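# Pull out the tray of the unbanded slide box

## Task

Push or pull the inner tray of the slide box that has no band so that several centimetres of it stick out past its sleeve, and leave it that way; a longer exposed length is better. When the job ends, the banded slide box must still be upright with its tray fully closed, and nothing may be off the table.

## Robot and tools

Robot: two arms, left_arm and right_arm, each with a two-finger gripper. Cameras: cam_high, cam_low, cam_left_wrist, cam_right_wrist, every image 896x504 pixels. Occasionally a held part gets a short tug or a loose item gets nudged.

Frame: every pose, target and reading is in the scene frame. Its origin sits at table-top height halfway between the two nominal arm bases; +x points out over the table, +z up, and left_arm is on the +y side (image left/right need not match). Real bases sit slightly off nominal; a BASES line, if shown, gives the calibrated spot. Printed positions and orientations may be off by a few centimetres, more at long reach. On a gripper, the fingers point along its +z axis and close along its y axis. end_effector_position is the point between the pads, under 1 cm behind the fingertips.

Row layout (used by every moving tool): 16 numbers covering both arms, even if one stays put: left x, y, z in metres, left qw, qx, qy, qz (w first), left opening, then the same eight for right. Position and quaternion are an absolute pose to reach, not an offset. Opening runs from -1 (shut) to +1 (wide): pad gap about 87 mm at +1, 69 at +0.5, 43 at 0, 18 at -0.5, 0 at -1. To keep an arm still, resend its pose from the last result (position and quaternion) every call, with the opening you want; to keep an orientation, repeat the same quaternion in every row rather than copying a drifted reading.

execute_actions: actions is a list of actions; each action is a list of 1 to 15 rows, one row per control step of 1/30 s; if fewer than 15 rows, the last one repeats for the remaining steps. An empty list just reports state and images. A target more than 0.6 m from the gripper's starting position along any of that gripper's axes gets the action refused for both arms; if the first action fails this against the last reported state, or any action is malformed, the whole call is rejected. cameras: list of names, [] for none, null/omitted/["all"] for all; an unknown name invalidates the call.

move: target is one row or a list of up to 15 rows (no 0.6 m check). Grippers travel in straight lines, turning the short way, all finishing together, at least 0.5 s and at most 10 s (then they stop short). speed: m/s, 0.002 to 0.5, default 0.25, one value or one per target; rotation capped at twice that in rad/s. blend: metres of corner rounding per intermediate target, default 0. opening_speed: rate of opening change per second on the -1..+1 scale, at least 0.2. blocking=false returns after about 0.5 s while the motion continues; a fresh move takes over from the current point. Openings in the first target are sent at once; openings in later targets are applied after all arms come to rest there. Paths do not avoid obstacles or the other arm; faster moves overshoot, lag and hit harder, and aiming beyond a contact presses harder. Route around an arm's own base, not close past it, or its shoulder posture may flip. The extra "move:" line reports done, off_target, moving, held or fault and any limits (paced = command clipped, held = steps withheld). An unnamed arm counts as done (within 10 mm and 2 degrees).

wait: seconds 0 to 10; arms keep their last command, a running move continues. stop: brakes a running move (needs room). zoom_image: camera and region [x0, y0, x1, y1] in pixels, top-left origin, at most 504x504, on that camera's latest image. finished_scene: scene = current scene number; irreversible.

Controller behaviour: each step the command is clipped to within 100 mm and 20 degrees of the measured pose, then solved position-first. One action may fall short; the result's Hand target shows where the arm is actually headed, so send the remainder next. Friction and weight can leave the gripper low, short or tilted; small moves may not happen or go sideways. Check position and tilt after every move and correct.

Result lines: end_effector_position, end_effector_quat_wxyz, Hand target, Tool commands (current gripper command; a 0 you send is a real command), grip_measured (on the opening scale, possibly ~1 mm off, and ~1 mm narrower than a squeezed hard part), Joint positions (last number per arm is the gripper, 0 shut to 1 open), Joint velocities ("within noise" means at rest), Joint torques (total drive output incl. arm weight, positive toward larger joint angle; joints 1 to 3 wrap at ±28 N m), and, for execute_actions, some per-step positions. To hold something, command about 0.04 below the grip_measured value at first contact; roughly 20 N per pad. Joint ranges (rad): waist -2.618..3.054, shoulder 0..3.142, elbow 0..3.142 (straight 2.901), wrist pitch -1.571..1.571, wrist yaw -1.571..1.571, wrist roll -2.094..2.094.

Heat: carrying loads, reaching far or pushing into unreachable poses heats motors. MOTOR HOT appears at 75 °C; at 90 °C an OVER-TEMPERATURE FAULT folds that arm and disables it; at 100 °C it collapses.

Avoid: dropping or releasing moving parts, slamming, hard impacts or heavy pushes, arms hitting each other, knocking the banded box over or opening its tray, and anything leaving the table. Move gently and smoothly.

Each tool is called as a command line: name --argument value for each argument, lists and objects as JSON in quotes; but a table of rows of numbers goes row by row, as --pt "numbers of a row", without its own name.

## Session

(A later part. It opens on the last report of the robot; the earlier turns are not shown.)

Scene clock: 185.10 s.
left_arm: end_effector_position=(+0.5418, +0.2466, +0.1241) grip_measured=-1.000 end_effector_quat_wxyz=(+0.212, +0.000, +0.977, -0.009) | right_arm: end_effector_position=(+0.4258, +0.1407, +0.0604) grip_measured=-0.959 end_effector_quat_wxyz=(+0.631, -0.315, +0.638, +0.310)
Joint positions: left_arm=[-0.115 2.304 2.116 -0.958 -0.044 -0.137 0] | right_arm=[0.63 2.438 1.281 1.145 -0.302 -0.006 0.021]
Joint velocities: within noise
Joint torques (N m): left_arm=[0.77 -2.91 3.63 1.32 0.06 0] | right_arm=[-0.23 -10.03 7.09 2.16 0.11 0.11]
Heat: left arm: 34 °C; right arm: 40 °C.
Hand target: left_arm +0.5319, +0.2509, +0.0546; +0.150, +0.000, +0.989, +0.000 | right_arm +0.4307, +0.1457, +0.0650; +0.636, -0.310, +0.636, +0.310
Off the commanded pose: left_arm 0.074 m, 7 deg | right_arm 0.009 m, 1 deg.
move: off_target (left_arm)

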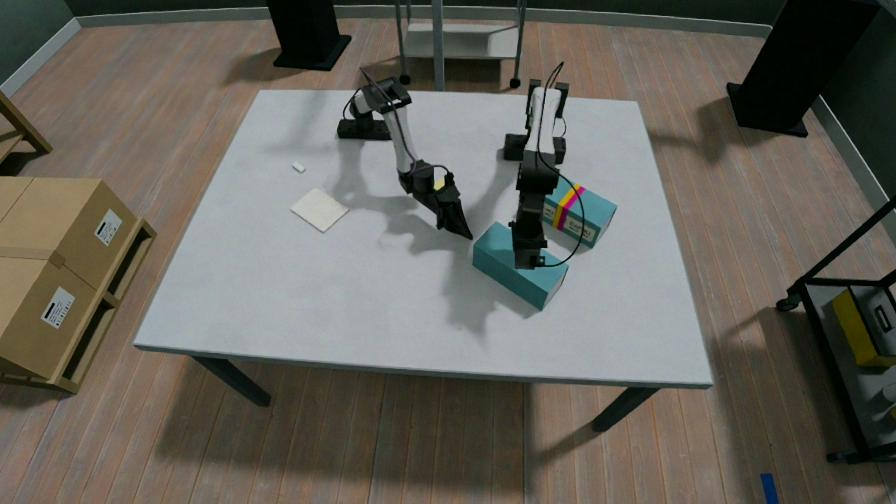

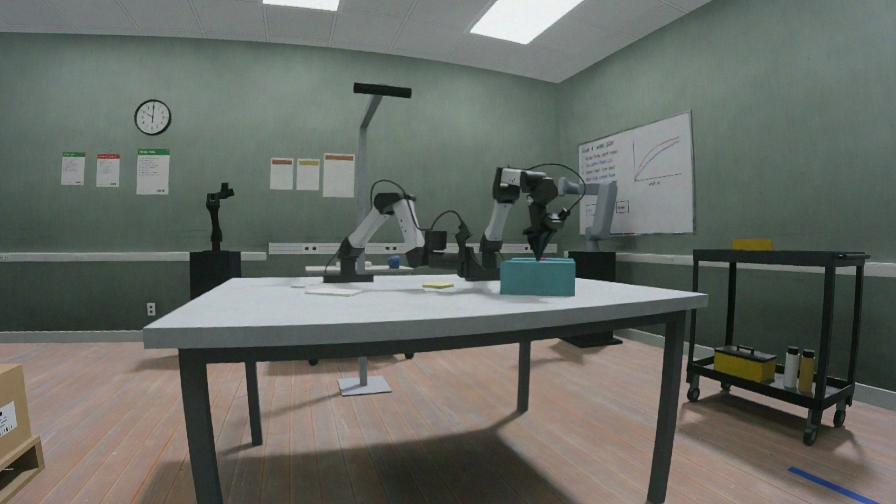

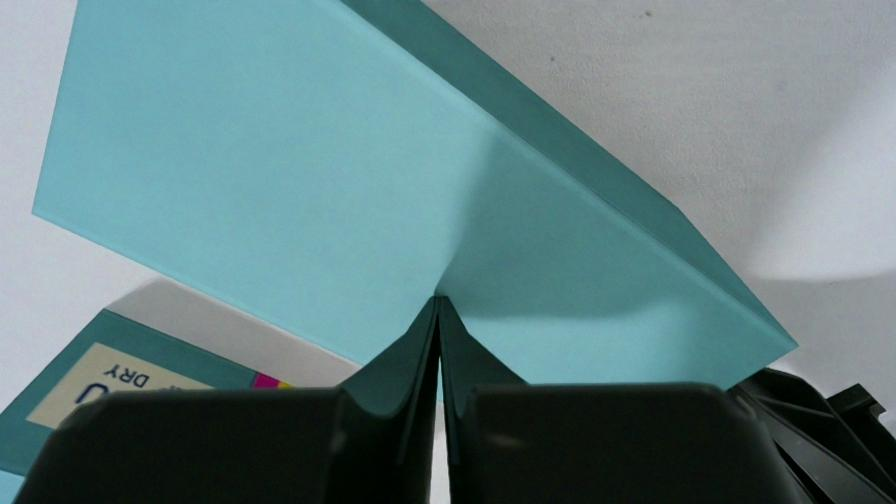

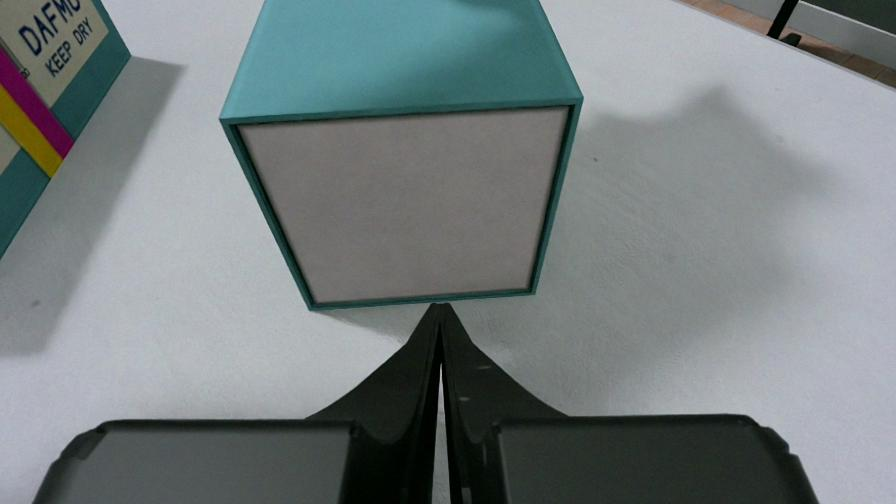

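move --target '[0.54,0.25,0.05,0.15,0,0.988,0,-1,0.4555,0.190,0.065,0.636,-0.310,0.636,0.310,-1]' --speed 0.04

Scene clock: 196.43 s.
left_arm: end_effector_position=(+0.5527, +0.2500, +0.1259) grip_measured=-1.000 end_effector_quat_wxyz=(+0.229, -0.003, +0.973, -0.005) | right_arm: end_effector_position=(+0.4554, +0.1784, +0.0626) grip_measured=-0.959 end_effector_quat_wxyz=(+0.636, -0.310, +0.637, +0.305)
Joint positions: left_arm=[-0.11 2.314 2.131 -0.928 -0.055 -0.134 0] | right_arm=[0.663 2.551 1.537 1.01 -0.253 -0.006 0.021]
Joint velocities: within noise
Joint torques (N m): left_arm=[0.14 -3.34 3.63 0.99 0.12 -0.09] | right_arm=[0.61 -10.66 8.35 2.03 0 0.11]
Heat: left arm: 33 °C; right arm: 41 °C.
Hand target: left_arm +0.5334, +0.2509, +0.0555; +0.150, -0.001, +0.989, +0.000 | right_arm +0.4548, +0.1895, +0.0653; +0.636, -0.310, +0.635, +0.310
Off the commanded pose: left_arm 0.077 m, 9 deg | right_arm 0.012 m, 1 deg.
move: off_target (left_arm, right_arm)

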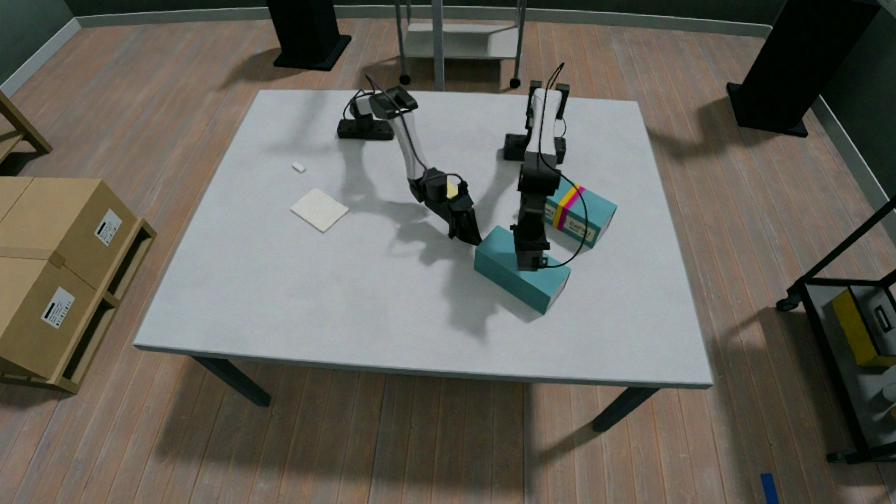

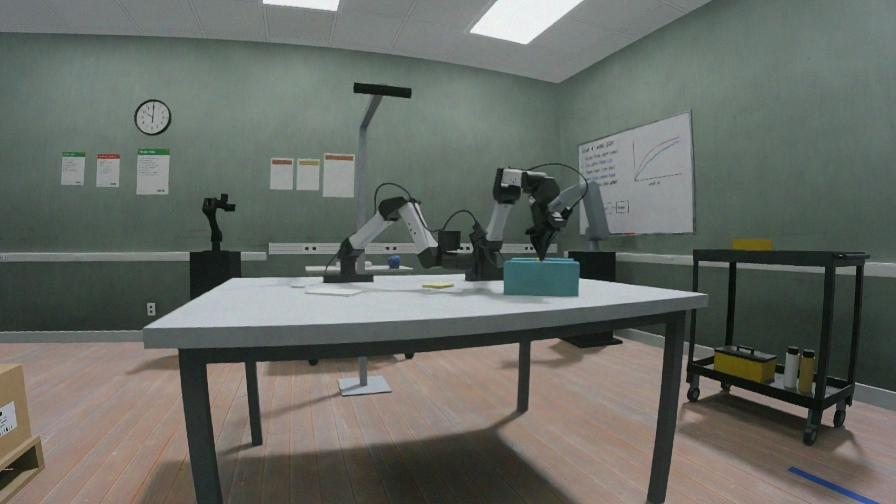

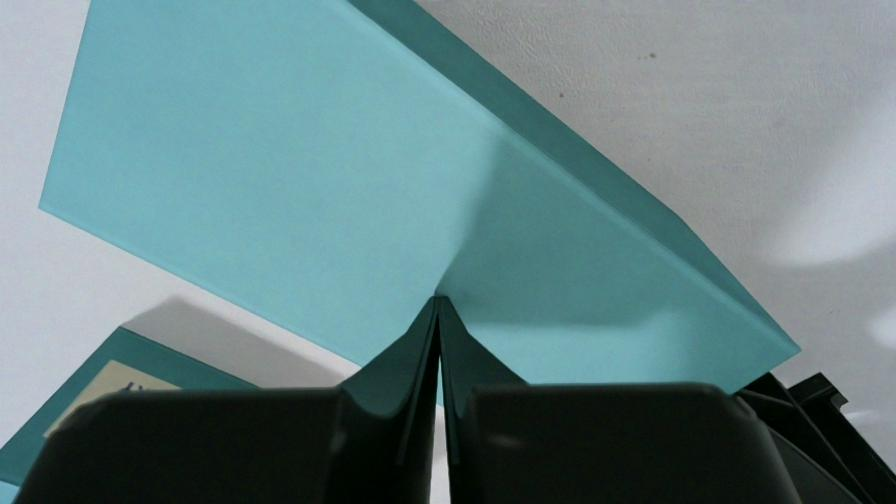

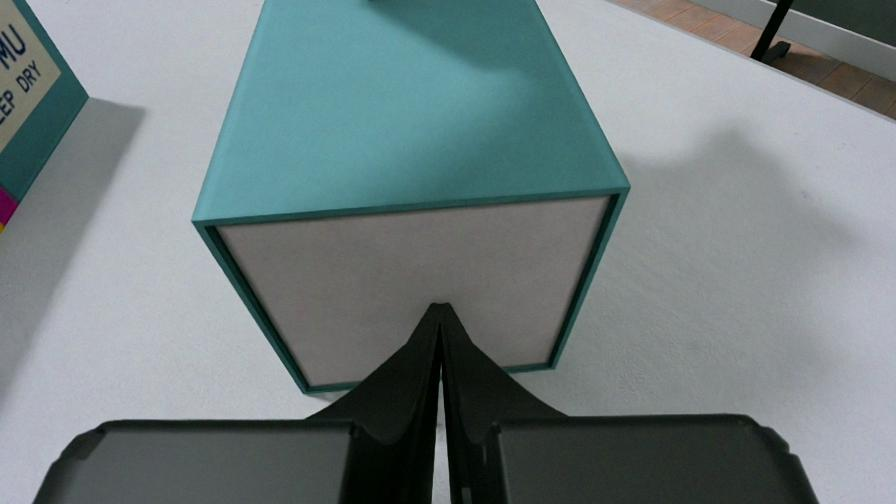

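move --target '[0.51,0.20,0.03,0.20,0,0.98,0,-1,0.4555,0.190,0.065,0.636,-0.310,0.636,0.310,-1]' --speed 0.06 --cameras '["cam_right_wrist"]'

move --target '[0.51,0.20,0.03,0.20,0,0.98,0,-1,0.486,0.229,0.065,0.636,-0.310,0.636,0.310,-1]' --speed 0.04

Scene clock: 210.10 s.
left_arm: end_effector_position=(+0.5493, +0.2459, +0.1293) grip_measured=-1.000 end_effector_quat_wxyz=(+0.304, -0.025, +0.951, +0.049) | right_arm: end_effector_position=(+0.4553, +0.1785, +0.0624) grip_measured=-0.959 end_effector_quat_wxyz=(+0.636, -0.309, +0.638, +0.305)
Joint positions: left_arm=[-0.171 2.156 1.829 -0.654 -0.223 -0.187 0] | right_arm=[0.664 2.551 1.537 1.009 -0.251 -0.006 0.021]
Joint velocities: within noise
Joint torques (N m): left_arm=[-3.9 -4.18 0.81 0.88 1.08 -0.39] | right_arm=[0.55 -10.66 8.32 2.05 0.02 0.11]
Heat: left arm: 31 °C; right arm: 43 °C.
Hand target: left_arm +0.5082, +0.2120, +0.0533; +0.198, -0.005, +0.980, +0.006 | right_arm +0.4547, +0.1895, +0.0651; +0.636, -0.310, +0.636, +0.310
Off the commanded pose: left_arm 0.116 m, 14 deg; position clipped | right_arm 0.012 m, 1 deg.
move: off_target (left_arm, right_arm); limits=paced
Images, in order (width x height): cam_right_wrist 896x504.

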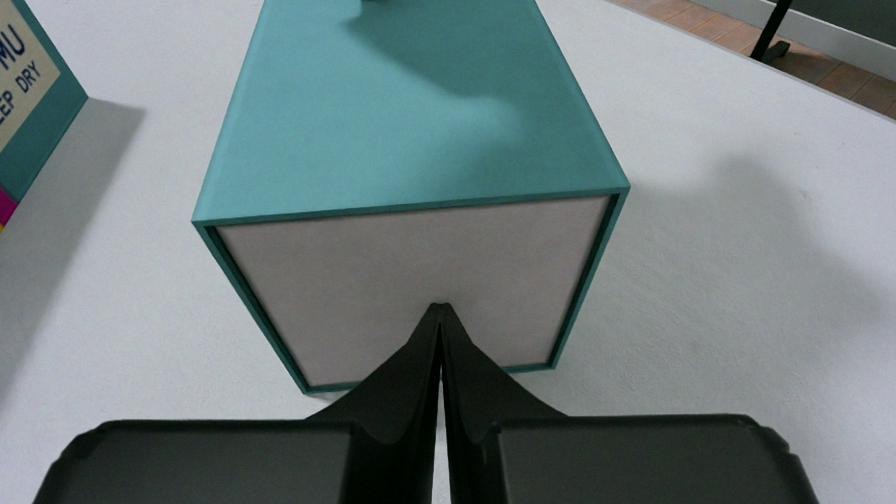

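Scene clock: 211.93 s.
left_arm: end_effector_position=(+0.5575, +0.2453, +0.1320) grip_measured=-1.000 end_effector_quat_wxyz=(+0.323, -0.033, +0.945, +0.046) | right_arm: end_effector_position=(+0.4897, +0.2138, +0.0626) grip_measured=-0.959 end_effector_quat_wxyz=(+0.639, -0.306, +0.638, +0.302)
Joint positions: left_arm=[-0.171 2.153 1.816 -0.604 -0.231 -0.197 0] | right_arm=[0.681 2.704 1.868 0.833 -0.223 -0.006 0.021]
Joint velocities: within noise
Joint torques (N m): left_arm=[-3.36 -3.51 4.03 0.37 1.07 -0.44] | right_arm=[0.95 -11.58 9.28 1.98 -0.03 0.11]
Heat: left arm: 31 °C; right arm: 43 °C.
Hand target: left_arm +0.5124, +0.2131, +0.0578; +0.203, -0.007, +0.979, +0.004 | right_arm +0.4848, +0.2280, +0.0654; +0.636, -0.310, +0.635, +0.310
Off the commanded pose: left_arm 0.121 m, 16 deg; position clipped | right_arm 0.016 m, 1 deg.
move: off_target (left_arm, right_arm); limits=paced

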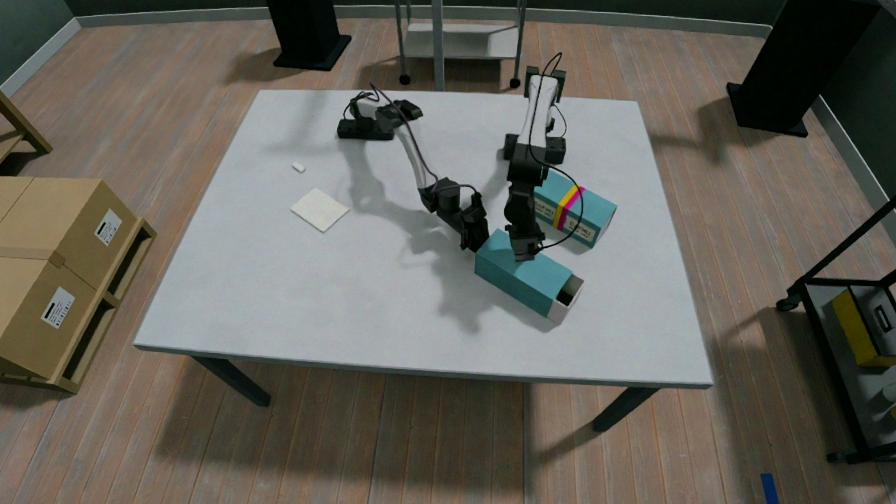

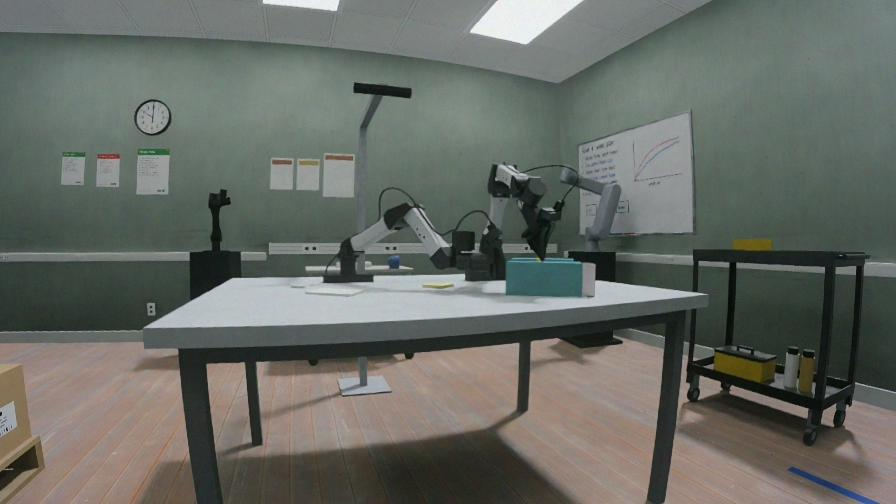

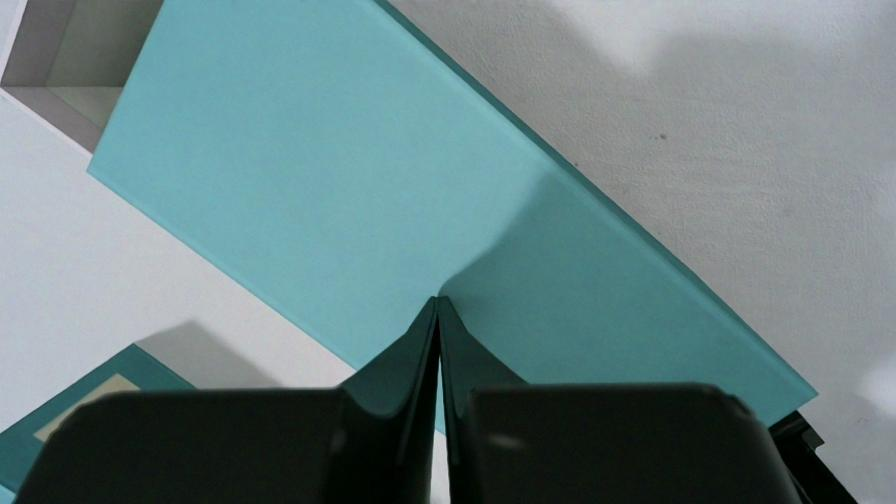

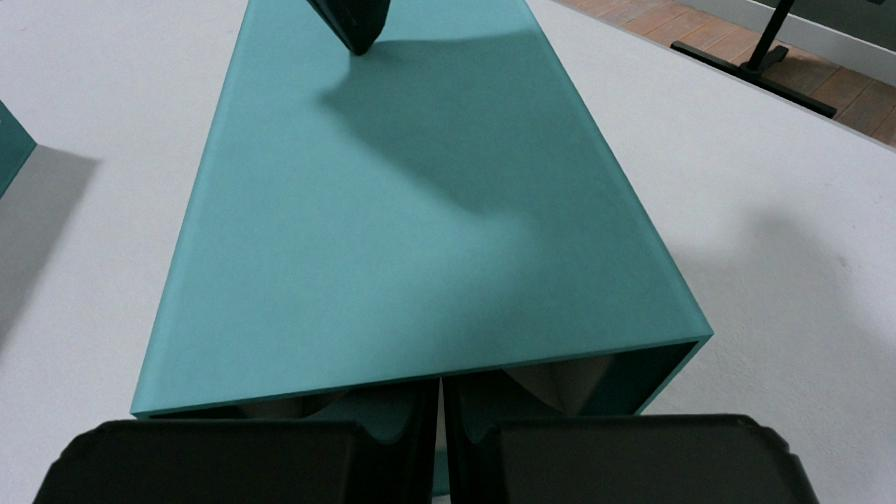

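move --pt "0.51 0.20 0.03 0.20 0 0.98 0 -1 0.43 0.15 0.065 0.636 -0.310 0.636 0.310 -1" --pt "0.54 0.24 0.14 0.20 0 0.98 0 -1 0.38 0.09 0.075 0.636 -0.310 0.636 0.310 -1" --pt "0.48 0.24 0.22 0.20 0 0.98 0 -1 0.36 0.07 0.075 0.636 -0.310 0.636 0.310 -1" --speed 0.08

Scene clock: 227.67 s.
left_arm: end_effector_position=(+0.4915, +0.2420, +0.2053) grip_measured=-1.000 end_effector_quat_wxyz=(+0.197, +0.000, +0.980, +0.003) | right_arm: end_effector_position=(+0.3605, +0.0709, +0.0559) grip_measured=-0.959 end_effector_quat_wxyz=(+0.622, -0.311, +0.651, +0.303)
Joint positions: left_arm=[-0.15 2.159 2.213 -1.235 -0.076 -0.167 0] | right_arm=[0.583 2.245 0.831 1.371 -0.332 -0.006 0.021]
Joint velocities: within noise
Joint torques (N m): left_arm=[-0.34 -17.26 6.06 0.65 0.01 -0.09] | right_arm=[-1.17 -11.55 2.39 2.55 -0.18 0.11]
Heat: left arm: 31 °C; right arm: 44 °C.
Hand target: left_arm +0.4804, +0.2400, +0.2195; +0.200, +0.000, +0.980, +0.000 | right_arm +0.3602, +0.0702, +0.0744; +0.636, -0.310, +0.636, +0.310
Off the commanded pose: left_arm 0.019 m, 0 deg | right_arm 0.019 m, 2 deg.
move: off_target (left_arm, right_arm); limits=paced

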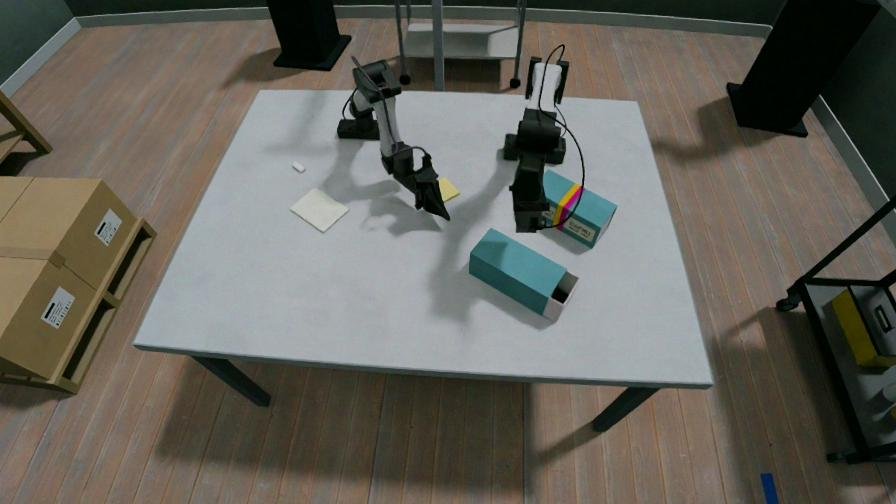

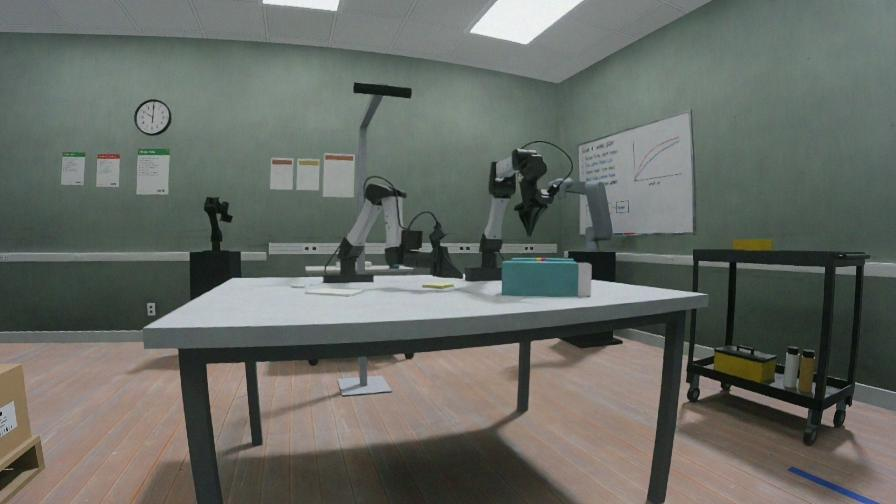

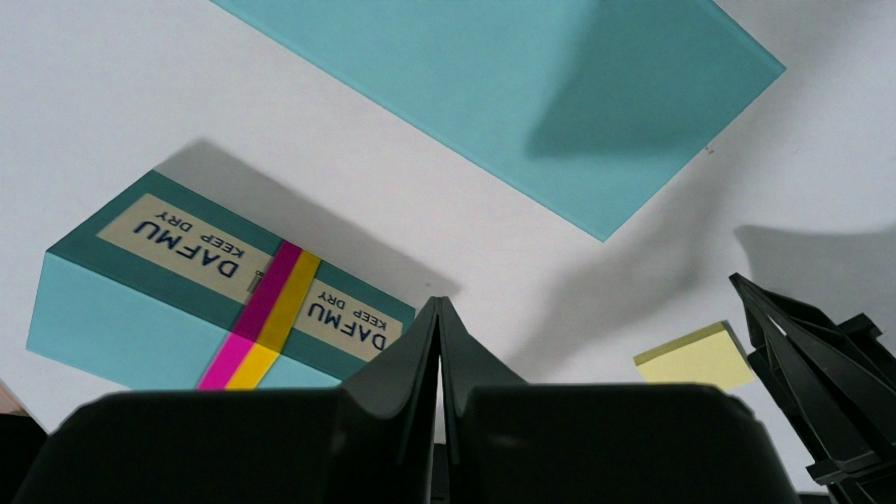

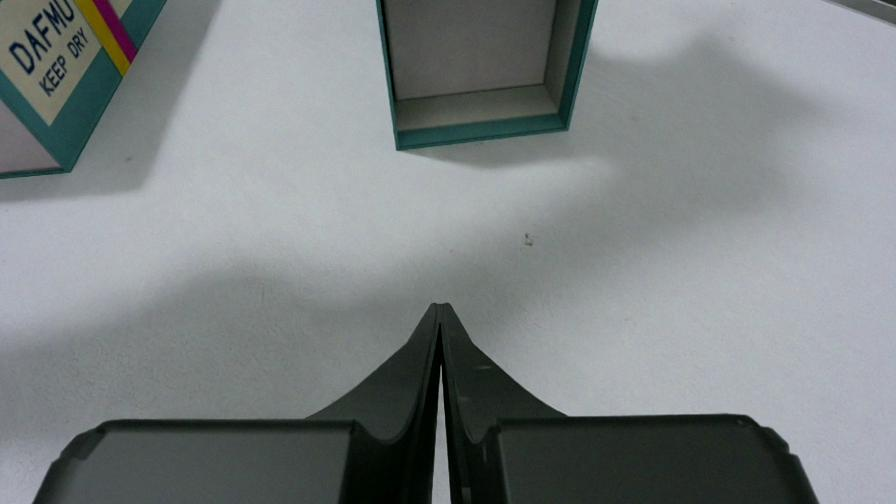

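finished_scene --scene 1

The scene is finished: the task was done.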